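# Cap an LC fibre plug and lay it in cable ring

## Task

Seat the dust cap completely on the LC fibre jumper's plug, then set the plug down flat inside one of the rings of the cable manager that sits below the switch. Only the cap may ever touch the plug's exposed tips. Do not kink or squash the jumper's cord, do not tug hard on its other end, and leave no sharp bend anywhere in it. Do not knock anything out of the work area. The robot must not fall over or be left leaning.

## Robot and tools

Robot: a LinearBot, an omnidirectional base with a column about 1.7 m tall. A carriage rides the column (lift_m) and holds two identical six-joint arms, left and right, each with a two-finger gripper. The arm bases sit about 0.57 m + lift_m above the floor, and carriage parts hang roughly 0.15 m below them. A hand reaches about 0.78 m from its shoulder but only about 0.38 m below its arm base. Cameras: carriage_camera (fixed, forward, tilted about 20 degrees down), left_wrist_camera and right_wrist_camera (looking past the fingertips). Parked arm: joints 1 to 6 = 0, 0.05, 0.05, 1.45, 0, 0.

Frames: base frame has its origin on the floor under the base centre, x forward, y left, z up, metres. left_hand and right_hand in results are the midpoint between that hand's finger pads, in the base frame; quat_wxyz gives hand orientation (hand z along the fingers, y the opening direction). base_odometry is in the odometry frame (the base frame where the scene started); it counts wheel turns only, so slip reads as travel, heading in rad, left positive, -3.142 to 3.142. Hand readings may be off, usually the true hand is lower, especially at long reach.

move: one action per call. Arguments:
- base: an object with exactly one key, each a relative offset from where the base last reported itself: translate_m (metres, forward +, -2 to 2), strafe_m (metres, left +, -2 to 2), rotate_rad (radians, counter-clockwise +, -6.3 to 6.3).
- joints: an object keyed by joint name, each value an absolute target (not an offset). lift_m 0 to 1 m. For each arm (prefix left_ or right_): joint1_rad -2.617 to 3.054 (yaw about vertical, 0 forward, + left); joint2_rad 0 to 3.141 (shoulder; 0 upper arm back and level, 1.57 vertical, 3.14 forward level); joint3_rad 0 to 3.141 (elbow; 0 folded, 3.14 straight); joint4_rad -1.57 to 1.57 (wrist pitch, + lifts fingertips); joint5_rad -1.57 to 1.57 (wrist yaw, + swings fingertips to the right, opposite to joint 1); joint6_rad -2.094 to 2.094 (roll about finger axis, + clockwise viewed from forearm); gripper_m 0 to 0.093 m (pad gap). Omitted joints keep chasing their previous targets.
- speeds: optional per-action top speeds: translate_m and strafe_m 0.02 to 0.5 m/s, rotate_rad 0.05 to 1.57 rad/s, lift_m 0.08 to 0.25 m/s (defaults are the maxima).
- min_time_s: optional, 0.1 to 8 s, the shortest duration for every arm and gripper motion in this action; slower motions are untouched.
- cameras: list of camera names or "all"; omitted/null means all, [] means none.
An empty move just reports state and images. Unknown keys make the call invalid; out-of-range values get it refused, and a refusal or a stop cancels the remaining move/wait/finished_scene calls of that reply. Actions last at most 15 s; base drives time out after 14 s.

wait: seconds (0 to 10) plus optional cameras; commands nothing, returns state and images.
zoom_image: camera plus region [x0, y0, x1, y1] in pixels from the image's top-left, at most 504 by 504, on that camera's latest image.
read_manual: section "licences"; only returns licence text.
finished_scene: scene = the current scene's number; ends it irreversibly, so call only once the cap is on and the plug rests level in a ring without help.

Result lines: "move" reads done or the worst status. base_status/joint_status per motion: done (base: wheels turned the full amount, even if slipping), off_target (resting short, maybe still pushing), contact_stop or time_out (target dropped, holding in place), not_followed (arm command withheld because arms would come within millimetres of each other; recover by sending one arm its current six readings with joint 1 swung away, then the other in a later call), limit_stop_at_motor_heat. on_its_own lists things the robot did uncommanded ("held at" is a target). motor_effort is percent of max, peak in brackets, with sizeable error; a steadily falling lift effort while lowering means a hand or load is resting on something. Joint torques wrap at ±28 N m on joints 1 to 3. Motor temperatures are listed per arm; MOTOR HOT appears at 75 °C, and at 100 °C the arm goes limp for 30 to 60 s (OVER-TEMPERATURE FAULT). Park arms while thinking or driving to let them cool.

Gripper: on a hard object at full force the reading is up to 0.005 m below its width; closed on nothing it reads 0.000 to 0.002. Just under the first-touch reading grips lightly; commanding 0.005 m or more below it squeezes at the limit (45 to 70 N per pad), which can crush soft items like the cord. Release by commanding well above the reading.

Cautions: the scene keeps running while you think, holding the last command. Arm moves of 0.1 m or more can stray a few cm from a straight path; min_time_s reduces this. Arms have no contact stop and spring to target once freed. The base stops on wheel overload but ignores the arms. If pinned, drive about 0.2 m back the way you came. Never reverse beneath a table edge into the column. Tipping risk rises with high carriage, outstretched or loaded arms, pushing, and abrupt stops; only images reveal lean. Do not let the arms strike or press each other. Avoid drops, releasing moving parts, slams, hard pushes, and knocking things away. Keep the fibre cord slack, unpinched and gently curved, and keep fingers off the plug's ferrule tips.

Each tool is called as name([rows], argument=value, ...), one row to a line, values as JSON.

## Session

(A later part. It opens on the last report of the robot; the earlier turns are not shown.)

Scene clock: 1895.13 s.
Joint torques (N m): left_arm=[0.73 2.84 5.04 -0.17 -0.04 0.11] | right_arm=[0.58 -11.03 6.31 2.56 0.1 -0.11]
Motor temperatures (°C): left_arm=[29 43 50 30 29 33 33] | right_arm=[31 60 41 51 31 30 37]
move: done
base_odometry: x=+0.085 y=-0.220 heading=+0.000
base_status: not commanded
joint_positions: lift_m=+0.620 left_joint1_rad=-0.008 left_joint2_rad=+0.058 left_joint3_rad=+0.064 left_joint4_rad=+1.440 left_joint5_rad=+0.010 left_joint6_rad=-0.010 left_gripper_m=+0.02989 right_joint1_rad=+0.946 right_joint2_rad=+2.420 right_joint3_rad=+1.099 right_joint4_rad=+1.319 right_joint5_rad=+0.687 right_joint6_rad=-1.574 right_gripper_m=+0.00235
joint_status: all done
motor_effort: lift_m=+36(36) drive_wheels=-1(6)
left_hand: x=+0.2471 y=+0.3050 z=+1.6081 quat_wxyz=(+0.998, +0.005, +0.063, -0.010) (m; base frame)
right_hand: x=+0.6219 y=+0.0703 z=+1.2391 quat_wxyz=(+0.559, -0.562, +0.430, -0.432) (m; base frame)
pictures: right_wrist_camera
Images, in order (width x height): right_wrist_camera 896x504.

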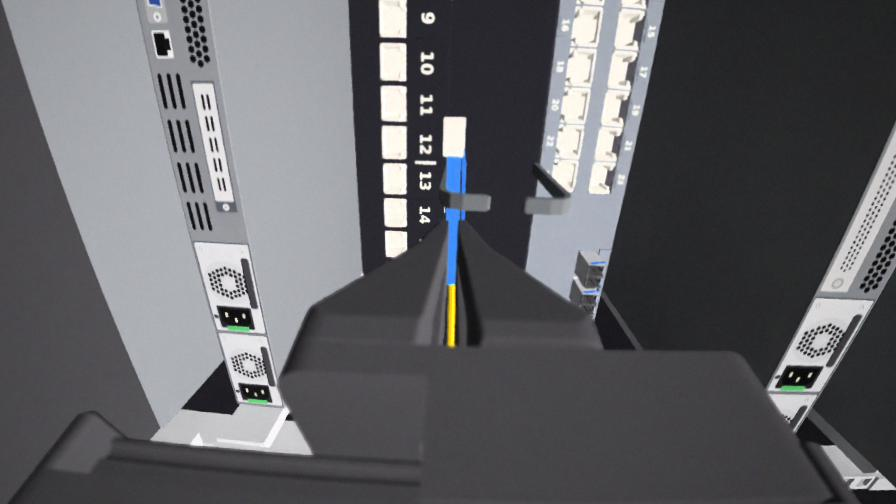

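move(joints={"right_joint2_rad": 2.4415, "right_joint3_rad": 1.1184, "right_joint4_rad": 1.3232}, min_time_s=1.0, cameras=["right_wrist_camera"])

zoom_image(camera="right_wrist_camera", region=[400, 100, 520, 260])

Scene clock: 1903.73 s.
Joint torques (N m): left_arm=[0.7 2.84 5.03 -0.17 -0.03 0.11] | right_arm=[0.55 -10.77 6.37 2.58 0.1 -0.11]
Motor temperatures (°C): left_arm=[29 43 50 30 29 33 33] | right_arm=[31 61 41 51 31 30 37]
move: done
base_odometry: x=+0.085 y=-0.220 heading=+0.000
base_status: not commanded
joint_positions: lift_m=+0.620 left_joint1_rad=-0.008 left_joint2_rad=+0.058 left_joint3_rad=+0.064 left_joint4_rad=+1.440 left_joint5_rad=+0.010 left_joint6_rad=-0.010 left_gripper_m=+0.02989 right_joint1_rad=+0.946 right_joint2_rad=+2.420 right_joint3_rad=+1.099 right_joint4_rad=+1.320 right_joint5_rad=+0.687 right_joint6_rad=-1.574 right_gripper_m=+0.00235
joint_status: all done
motor_effort: lift_m=+36(36) drive_wheels=+0(4)
left_hand: x=+0.2471 y=+0.3050 z=+1.6081 quat_wxyz=(+0.998, +0.005, +0.063, -0.010) (m; base frame)
right_hand: x=+0.6219 y=+0.0703 z=+1.2395 quat_wxyz=(+0.560, -0.561, +0.431, -0.432) (m; base frame)
pictures: right_wrist_camera
Images, in order (width x height): right_wrist_camera 896x504.

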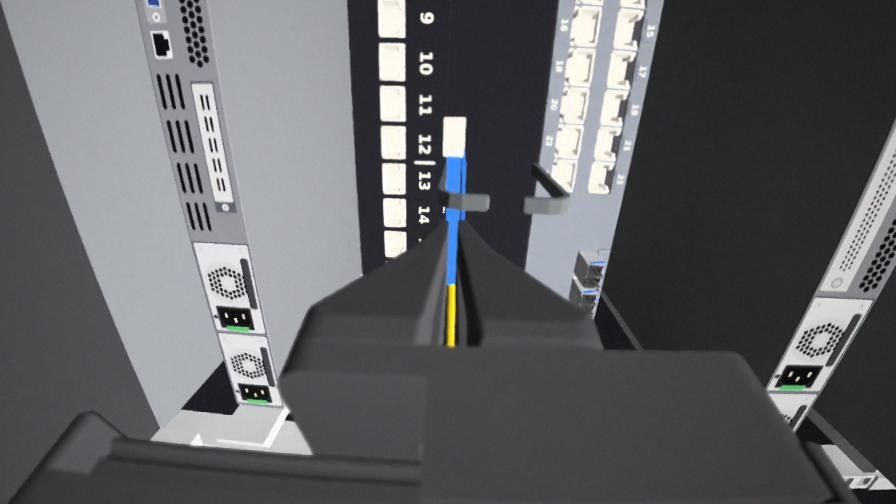

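Scaled by 3.150 from the camera's 896x504 image, which has a finer 1280x720 frame.

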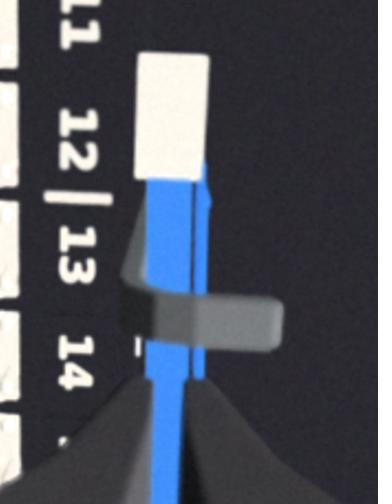

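move(joints={"right_joint2_rad": 2.447, "right_joint3_rad": 1.1195, "right_joint4_rad": 1.3262}, min_time_s=1.0, cameras=["right_wrist_camera"])

zoom_image(camera="right_wrist_camera", region=[400, 100, 520, 260])

Scene clock: 1910.03 s.
Joint torques (N m): left_arm=[0.72 2.84 5.04 -0.17 -0.03 0.11] | right_arm=[0.55 -10.96 6.24 2.47 0.09 -0.11]
Motor temperatures (°C): left_arm=[29 43 50 30 29 33 33] | right_arm=[31 61 41 51 31 30 37]
move: done
base_odometry: x=+0.085 y=-0.220 heading=+0.000
base_status: not commanded
joint_positions: lift_m=+0.620 left_joint1_rad=-0.008 left_joint2_rad=+0.058 left_joint3_rad=+0.064 left_joint4_rad=+1.440 left_joint5_rad=+0.010 left_joint6_rad=-0.010 left_gripper_m=+0.02989 right_joint1_rad=+0.946 right_joint2_rad=+2.427 right_joint3_rad=+1.102 right_joint4_rad=+1.332 right_joint5_rad=+0.687 right_joint6_rad=-1.574 right_gripper_m=+0.00235
joint_status: all done
motor_effort: lift_m=+36(36) drive_wheels=+3(5)
left_hand: x=+0.2471 y=+0.3050 z=+1.6081 quat_wxyz=(+0.998, +0.005, +0.063, -0.010) (m; base frame)
right_hand: x=+0.6220 y=+0.0704 z=+1.2388 quat_wxyz=(+0.562, -0.559, +0.431, -0.432) (m; base frame)
pictures: right_wrist_camera
Images, in order (width x height): right_wrist_camera 896x504.

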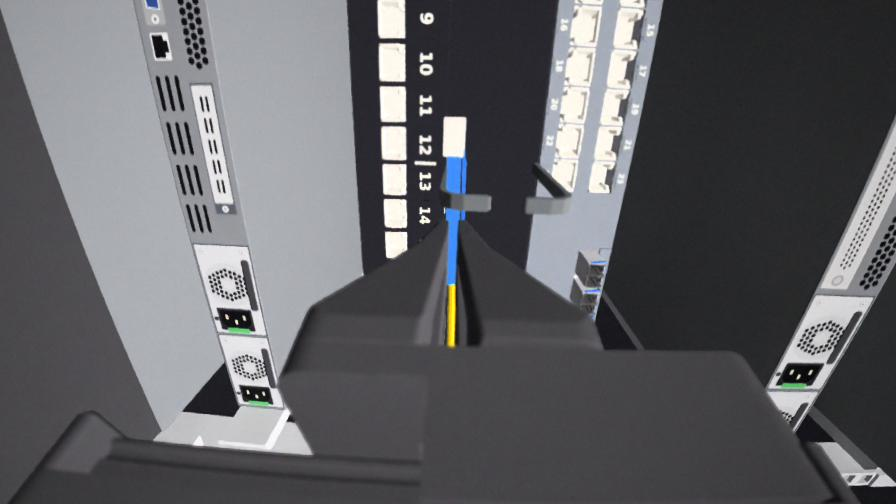

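Scaled by 3.150 from the camera's 896x504 image, which has a finer 1280x720 frame.

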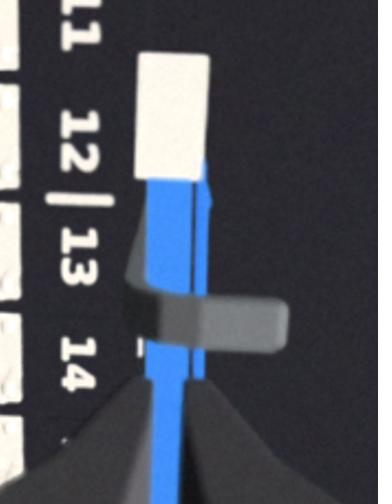

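move(joints={"right_gripper_m": 0.008}, min_time_s=2.0, cameras=["right_wrist_camera"])

zoom_image(camera="right_wrist_camera", region=[400, 100, 520, 260])

Scene clock: 1922.17 s.
Joint torques (N m): left_arm=[0.72 2.85 5.04 -0.17 -0.03 0.11] | right_arm=[0.58 -10.96 6.2 2.47 0.09 -0.11]
Motor temperatures (°C): left_arm=[29 43 50 30 29 33 33] | right_arm=[31 62 41 52 31 30 36]
move: done
base_odometry: x=+0.085 y=-0.220 heading=+0.000
base_status: not commanded
joint_positions: lift_m=+0.620 left_joint1_rad=-0.008 left_joint2_rad=+0.058 left_joint3_rad=+0.064 left_joint4_rad=+1.440 left_joint5_rad=+0.010 left_joint6_rad=-0.010 left_gripper_m=+0.02989 right_joint1_rad=+0.946 right_joint2_rad=+2.427 right_joint3_rad=+1.102 right_joint4_rad=+1.332 right_joint5_rad=+0.687 right_joint6_rad=-1.574 right_gripper_m=+0.00788
joint_status: all done
motor_effort: lift_m=+36(36) drive_wheels=+0(6)
left_hand: x=+0.2471 y=+0.3050 z=+1.6081 quat_wxyz=(+0.998, +0.005, +0.063, -0.010) (m; base frame)
right_hand: x=+0.6221 y=+0.0705 z=+1.2390 quat_wxyz=(+0.562, -0.558, +0.431, -0.432) (m; base frame)
pictures: right_wrist_camera
Images, in order (width x height): right_wrist_camera 896x504.

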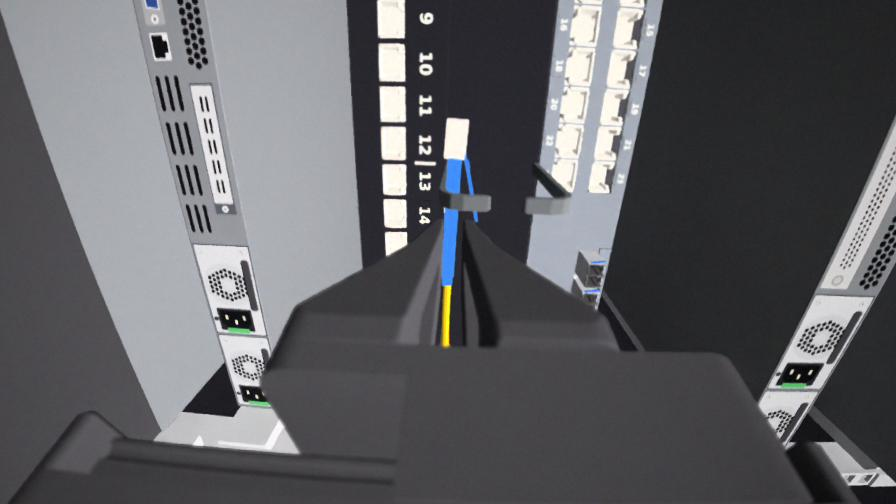

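Scaled by 3.150 from the camera's 896x504 image, which has a finer 1280x720 frame.

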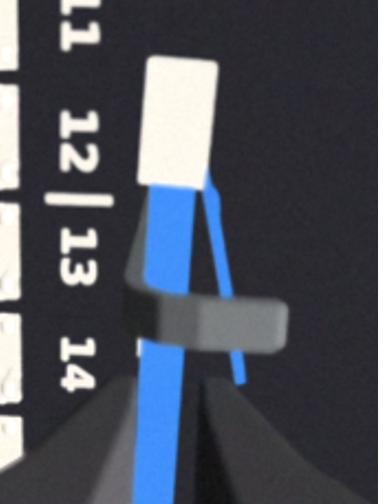

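move(joints={"right_gripper_m": 0.012}, min_time_s=2.0, cameras=["right_wrist_camera"])

zoom_image(camera="right_wrist_camera", region=[390, 100, 530, 360])

Scene clock: 1934.53 s.
Joint torques (N m): left_arm=[0.7 2.84 5.05 -0.17 -0.03 0.11] | right_arm=[0.58 -10.95 6.2 2.47 0.09 -0.11]
Motor temperatures (°C): left_arm=[29 43 50 30 29 33 33] | right_arm=[31 62 42 53 31 30 36]
move: done
base_odometry: x=+0.085 y=-0.220 heading=+0.000
base_status: not commanded
joint_positions: lift_m=+0.620 left_joint1_rad=-0.008 left_joint2_rad=+0.058 left_joint3_rad=+0.064 left_joint4_rad=+1.440 left_joint5_rad=+0.010 left_joint6_rad=-0.010 left_gripper_m=+0.02989 right_joint1_rad=+0.946 right_joint2_rad=+2.427 right_joint3_rad=+1.102 right_joint4_rad=+1.332 right_joint5_rad=+0.687 right_joint6_rad=-1.574 right_gripper_m=+0.01187
joint_status: all done
motor_effort: lift_m=+36(36) drive_wheels=-3(4)
left_hand: x=+0.2471 y=+0.3050 z=+1.6081 quat_wxyz=(+0.998, +0.005, +0.063, -0.010) (m; base frame)
right_hand: x=+0.6221 y=+0.0705 z=+1.2390 quat_wxyz=(+0.562, -0.558, +0.431, -0.432) (m; base frame)
pictures: right_wrist_camera
Images, in order (width x height): right_wrist_camera 896x504.

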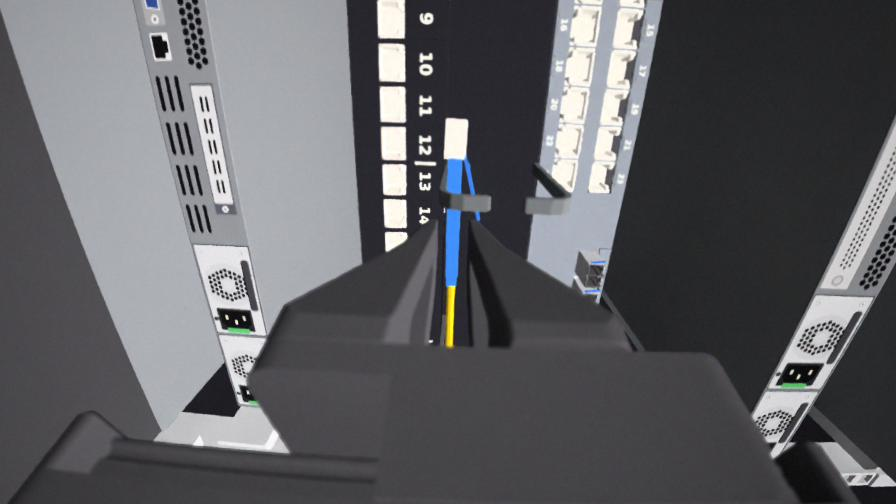

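Scaled by 1.938 from the camera's 896x504 image, which has a finer 1280x720 frame.

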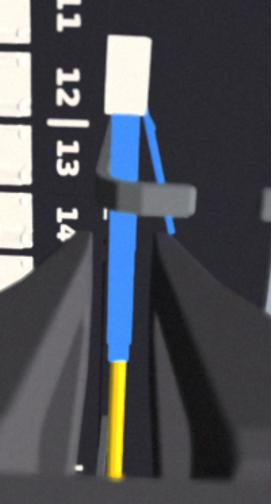

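move(joints={"right_gripper_m": 0.032}, min_time_s=2.0, cameras=["right_wrist_camera", "carriage_camera"])

zoom_image(camera="right_wrist_camera", region=[390, 100, 530, 360])

zoom_image(camera="carriage_camera", region=[380, 290, 510, 360])

Scene clock: 1948.63 s.
Joint torques (N m): left_arm=[0.72 2.85 5.04 -0.17 -0.03 0.11] | right_arm=[0.59 -10.96 6.22 2.47 0.09 -0.11]
Motor temperatures (°C): left_arm=[29 42 50 30 29 33 33] | right_arm=[31 62 42 54 31 30 35]
move: done
base_odometry: x=+0.085 y=-0.220 heading=+0.000
base_status: not commanded
joint_positions: lift_m=+0.620 left_joint1_rad=-0.008 left_joint2_rad=+0.058 left_joint3_rad=+0.064 left_joint4_rad=+1.440 left_joint5_rad=+0.010 left_joint6_rad=-0.010 left_gripper_m=+0.02989 right_joint1_rad=+0.946 right_joint2_rad=+2.427 right_joint3_rad=+1.102 right_joint4_rad=+1.332 right_joint5_rad=+0.687 right_joint6_rad=-1.574 right_gripper_m=+0.03186
joint_status: all done
motor_effort: lift_m=+36(36) drive_wheels=+2(5)
left_hand: x=+0.2471 y=+0.3050 z=+1.6081 quat_wxyz=(+0.998, +0.005, +0.063, -0.010) (m; base frame)
right_hand: x=+0.6221 y=+0.0705 z=+1.2390 quat_wxyz=(+0.562, -0.558, +0.431, -0.432) (m; base frame)
pictures: carriage_camera, right_wrist_camera
Images, in order (width x height): carriage_camera 896x504, right_wrist_camera 896x504.

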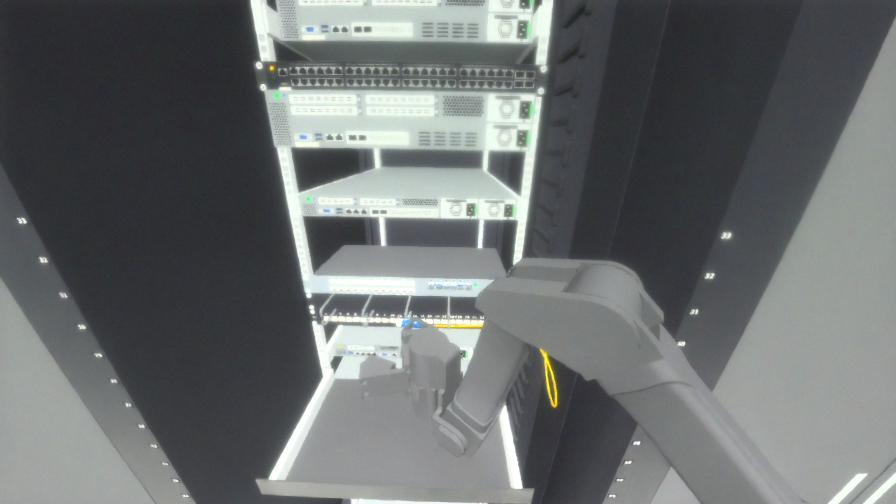

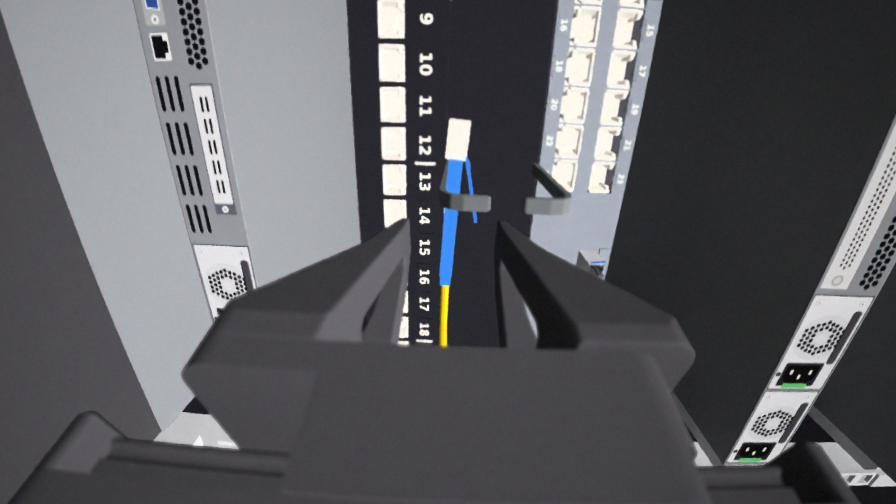

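Scaled by 1.938 from the camera's 896x504 image, which has a finer 1280x720 frame.

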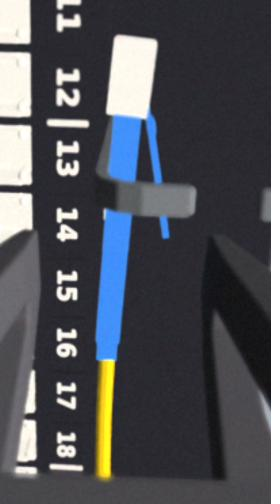

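Scaled by 3.877 from the camera's 896x504 image, which has a finer 1280x720 frame.

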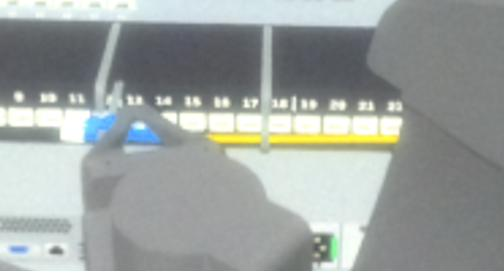

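move(joints={"right_joint2_rad": 2.408, "right_joint3_rad": 1.095}, min_time_s=0.8, cameras=[])

move(joints={"right_joint1_rad": 1.0358, "right_joint2_rad": 2.3506, "right_joint3_rad": 0.9821, "right_joint4_rad": 1.3885, "right_joint5_rad": 0.7788, "right_joint6_rad": -1.582}, min_time_s=2.5, cameras=["right_wrist_camera"])

zoom_image(camera="right_wrist_camera", region=[390, 100, 530, 360])

Scene clock: 1995.80 s.
Joint torques (N m): left_arm=[0.69 2.82 5.04 -0.16 -0.03 0.11] | right_arm=[0.58 -14.6 4.07 2.47 0.09 -0.11]
Motor temperatures (°C): left_arm=[29 42 49 30 29 33 33] | right_arm=[31 62 42 55 31 30 35]
move: done
base_odometry: x=+0.085 y=-0.220 heading=+0.000
base_status: not commanded
joint_positions: lift_m=+0.620 left_joint1_rad=-0.008 left_joint2_rad=+0.058 left_joint3_rad=+0.064 left_joint4_rad=+1.440 left_joint5_rad=+0.010 left_joint6_rad=-0.010 left_gripper_m=+0.02989 right_joint1_rad=+0.946 right_joint2_rad=+2.427 right_joint3_rad=+1.102 right_joint4_rad=+1.332 right_joint5_rad=+0.687 right_joint6_rad=-1.574 right_gripper_m=+0.03186
joint_status: all done
motor_effort: lift_m=+36(36) drive_wheels=-3(4)
left_hand: x=+0.2471 y=+0.3050 z=+1.6081 quat_wxyz=(+0.998, +0.005, +0.063, -0.010) (m; base frame)
right_hand: x=+0.6221 y=+0.0705 z=+1.2390 quat_wxyz=(+0.562, -0.558, +0.431, -0.432) (m; base frame)
pictures: none
No camera images: "cameras" was empty.

Scene clock: 1998.60 s.
Joint torques (N m): left_arm=[0.73 2.85 5.04 -0.17 -0.03 0.11] | right_arm=[0.55 -14.9 3.34 2.51 0.12 -0.11]
Motor temperatures (°C): left_arm=[29 42 49 30 29 33 33] | right_arm=[31 63 42 55 31 30 34]
move: done
base_odometry: x=+0.085 y=-0.220 heading=+0.000
base_status: not commanded
joint_positions: lift_m=+0.620 left_joint1_rad=-0.008 left_joint2_rad=+0.058 left_joint3_rad=+0.064 left_joint4_rad=+1.440 left_joint5_rad=+0.010 left_joint6_rad=-0.010 left_gripper_m=+0.02989 right_joint1_rad=+1.030 right_joint2_rad=+2.380 right_joint3_rad=+0.993 right_joint4_rad=+1.387 right_joint5_rad=+0.769 right_joint6_rad=-1.574 right_gripper_m=+0.03186
joint_status: all done
motor_effort: lift_m=+36(36) drive_wheels=+0(5)
left_hand: x=+0.2471 y=+0.3050 z=+1.6081 quat_wxyz=(+0.998, +0.005, +0.063, -0.010) (m; base frame)
right_hand: x=+0.5815 y=+0.0708 z=+1.2395 quat_wxyz=(+0.560, -0.562, +0.430, -0.431) (m; base frame)
pictures: right_wrist_camera
Images, in order (width x height): right_wrist_camera 896x504.

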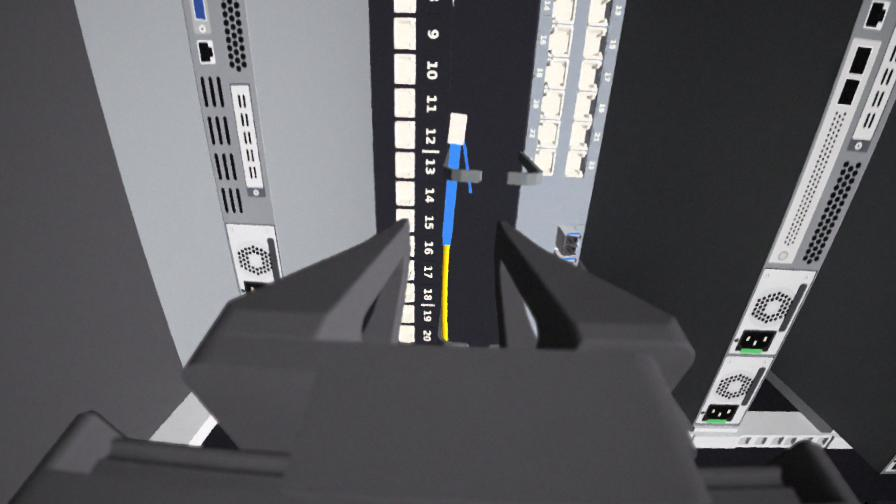

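Scaled by 1.938 from the camera's 896x504 image, which has a finer 1280x720 frame.

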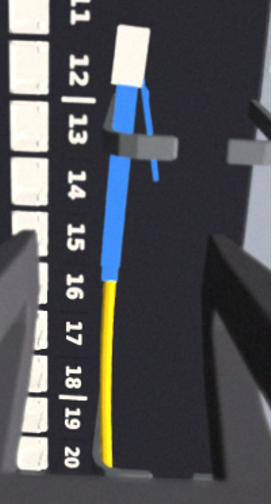

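move(joints={"right_joint1_rad": 1.1286, "right_joint2_rad": 2.3206, "right_joint3_rad": 0.8946, "right_joint4_rad": 1.446, "right_joint5_rad": 0.8716, "right_joint6_rad": -1.582}, min_time_s=2.0, cameras=[])

move(joints={"right_joint1_rad": 1.2305, "right_joint2_rad": 2.2863, "right_joint3_rad": 0.8225, "right_joint4_rad": 1.4838, "right_joint5_rad": 0.9735, "right_joint6_rad": -1.582}, min_time_s=1.8, cameras=["right_wrist_camera"])

zoom_image(camera="right_wrist_camera", region=[390, 80, 530, 340])

Scene clock: 2014.23 s.
Joint torques (N m): left_arm=[0.73 2.84 5.04 -0.17 -0.03 0.11] | right_arm=[0.54 -14.22 3.04 2.48 0.1 -0.11]
Motor temperatures (°C): left_arm=[29 42 49 30 29 33 33] | right_arm=[31 65 41 53 31 30 34]
move: done
base_odometry: x=+0.085 y=-0.220 heading=+0.000
base_status: not commanded
joint_positions: lift_m=+0.620 left_joint1_rad=-0.008 left_joint2_rad=+0.058 left_joint3_rad=+0.064 left_joint4_rad=+1.440 left_joint5_rad=+0.010 left_joint6_rad=-0.010 left_gripper_m=+0.02989 right_joint1_rad=+1.123 right_joint2_rad=+2.349 right_joint3_rad=+0.905 right_joint4_rad=+1.444 right_joint5_rad=+0.861 right_joint6_rad=-1.574 right_gripper_m=+0.03186
joint_status: all done
motor_effort: lift_m=+36(36) drive_wheels=-1(6)
left_hand: x=+0.2471 y=+0.3050 z=+1.6081 quat_wxyz=(+0.998, +0.005, +0.063, -0.010) (m; base frame)
right_hand: x=+0.5413 y=+0.0709 z=+1.2398 quat_wxyz=(+0.560, -0.562, +0.430, -0.431) (m; base frame)
pictures: none
No camera images: "cameras" was empty.

Scene clock: 2016.33 s.
Joint torques (N m): left_arm=[0.69 2.86 5.01 -0.17 -0.03 0.11] | right_arm=[0.53 -13.55 2.78 2.4 0.11 -0.11]
Motor temperatures (°C): left_arm=[29 42 49 30 29 33 33] | right_arm=[31 65 41 53 31 30 34]
move: done
base_odometry: x=+0.085 y=-0.220 heading=+0.000
base_status: not commanded
joint_positions: lift_m=+0.620 left_joint1_rad=-0.008 left_joint2_rad=+0.058 left_joint3_rad=+0.064 left_joint4_rad=+1.440 left_joint5_rad=+0.010 left_joint6_rad=-0.010 left_gripper_m=+0.02989 right_joint1_rad=+1.225 right_joint2_rad=+2.314 right_joint3_rad=+0.832 right_joint4_rad=+1.482 right_joint5_rad=+0.963 right_joint6_rad=-1.574 right_gripper_m=+0.03186
joint_status: all done
motor_effort: lift_m=+36(36) drive_wheels=-1(4)
left_hand: x=+0.2471 y=+0.3050 z=+1.6081 quat_wxyz=(+0.998, +0.005, +0.063, -0.010) (m; base frame)
right_hand: x=+0.5015 y=+0.0707 z=+1.2434 quat_wxyz=(+0.561, -0.561, +0.430, -0.431) (m; base frame)
pictures: right_wrist_camera
Images, in order (width x height): right_wrist_camera 896x504.

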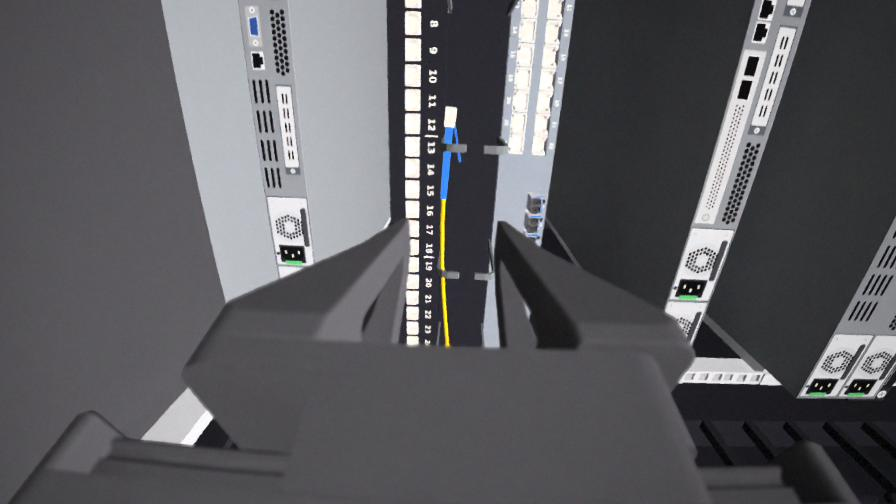

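Scaled by 1.938 from the camera's 896x504 image, which has a finer 1280x720 frame.

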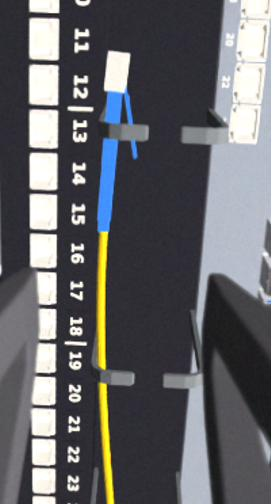

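move(base={"translate_m": -0.2}, speeds={"translate_m": 0.1}, cameras=["carriage_camera", "right_wrist_camera"])

Scene clock: 2028.97 s.
Joint torques (N m): left_arm=[0.73 2.86 5.05 -0.24 -0.03 0.1] | right_arm=[-0.06 -13.53 2.84 2.37 0.09 -0.11]
Motor temperatures (°C): left_arm=[29 41 49 30 29 33 33] | right_arm=[31 66 40 53 31 30 34]
move: done
base_odometry: x=-0.115 y=-0.220 heading=+0.000
base_status: done
joint_positions: lift_m=+0.620 left_joint1_rad=-0.008 left_joint2_rad=+0.058 left_joint3_rad=+0.064 left_joint4_rad=+1.444 left_joint5_rad=+0.010 left_joint6_rad=-0.010 left_gripper_m=+0.02989 right_joint1_rad=+1.230 right_joint2_rad=+2.314 right_joint3_rad=+0.832 right_joint4_rad=+1.484 right_joint5_rad=+0.965 right_joint6_rad=-1.574 right_gripper_m=+0.03186
joint_status: not commanded
motor_effort: lift_m=+36(36) drive_wheels=+0(10)
left_hand: x=+0.2460 y=+0.3050 z=+1.6082 quat_wxyz=(+0.998, +0.005, +0.060, -0.010) (m; base frame)
right_hand: x=+0.4995 y=+0.0718 z=+1.2437 quat_wxyz=(+0.562, -0.561, +0.429, -0.430) (m; base frame)
pictures: carriage_camera, right_wrist_camera
Images, in order (width x height): carriage_camera 896x504, right_wrist_camera 896x504.

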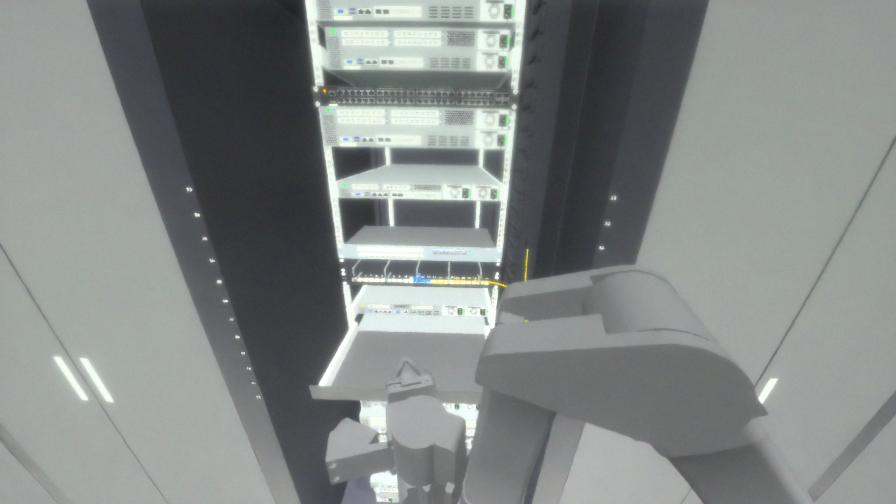

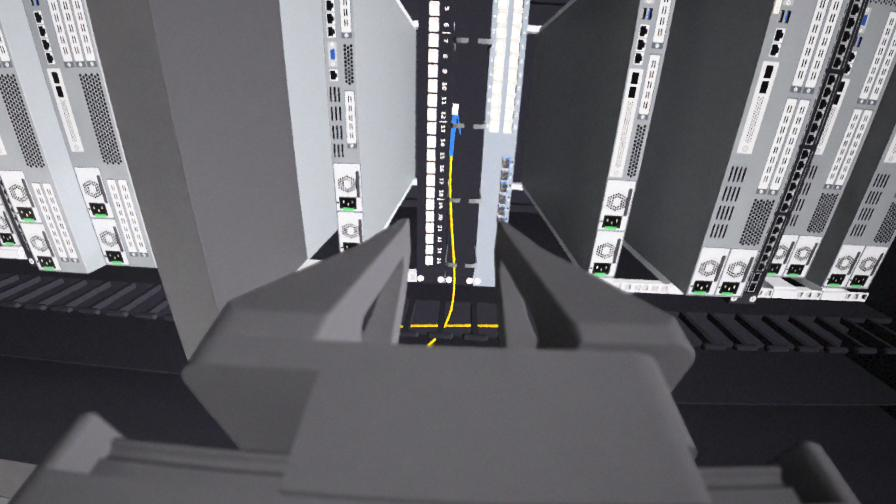

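zoom_image(camera="right_wrist_camera", region=[400, 80, 520, 350])

zoom_image(camera="carriage_camera", region=[340, 240, 540, 330])

Scaled by 1.867 from the camera's 896x504 image, which has a finer 1280x720 frame.

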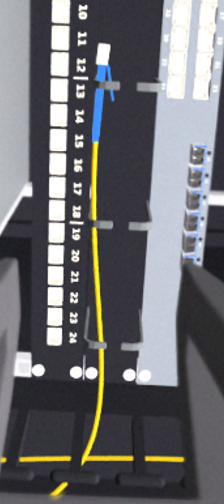

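Scaled by 2.520 from the camera's 896x504 image, which has a finer 1280x720 frame.

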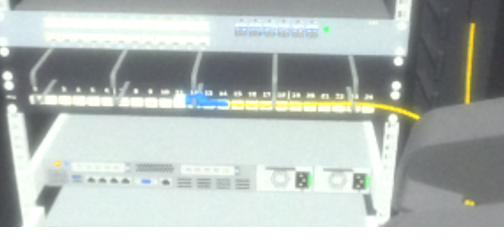

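finished_scene(scene=2, done=true)

The scene is finished: the task was done.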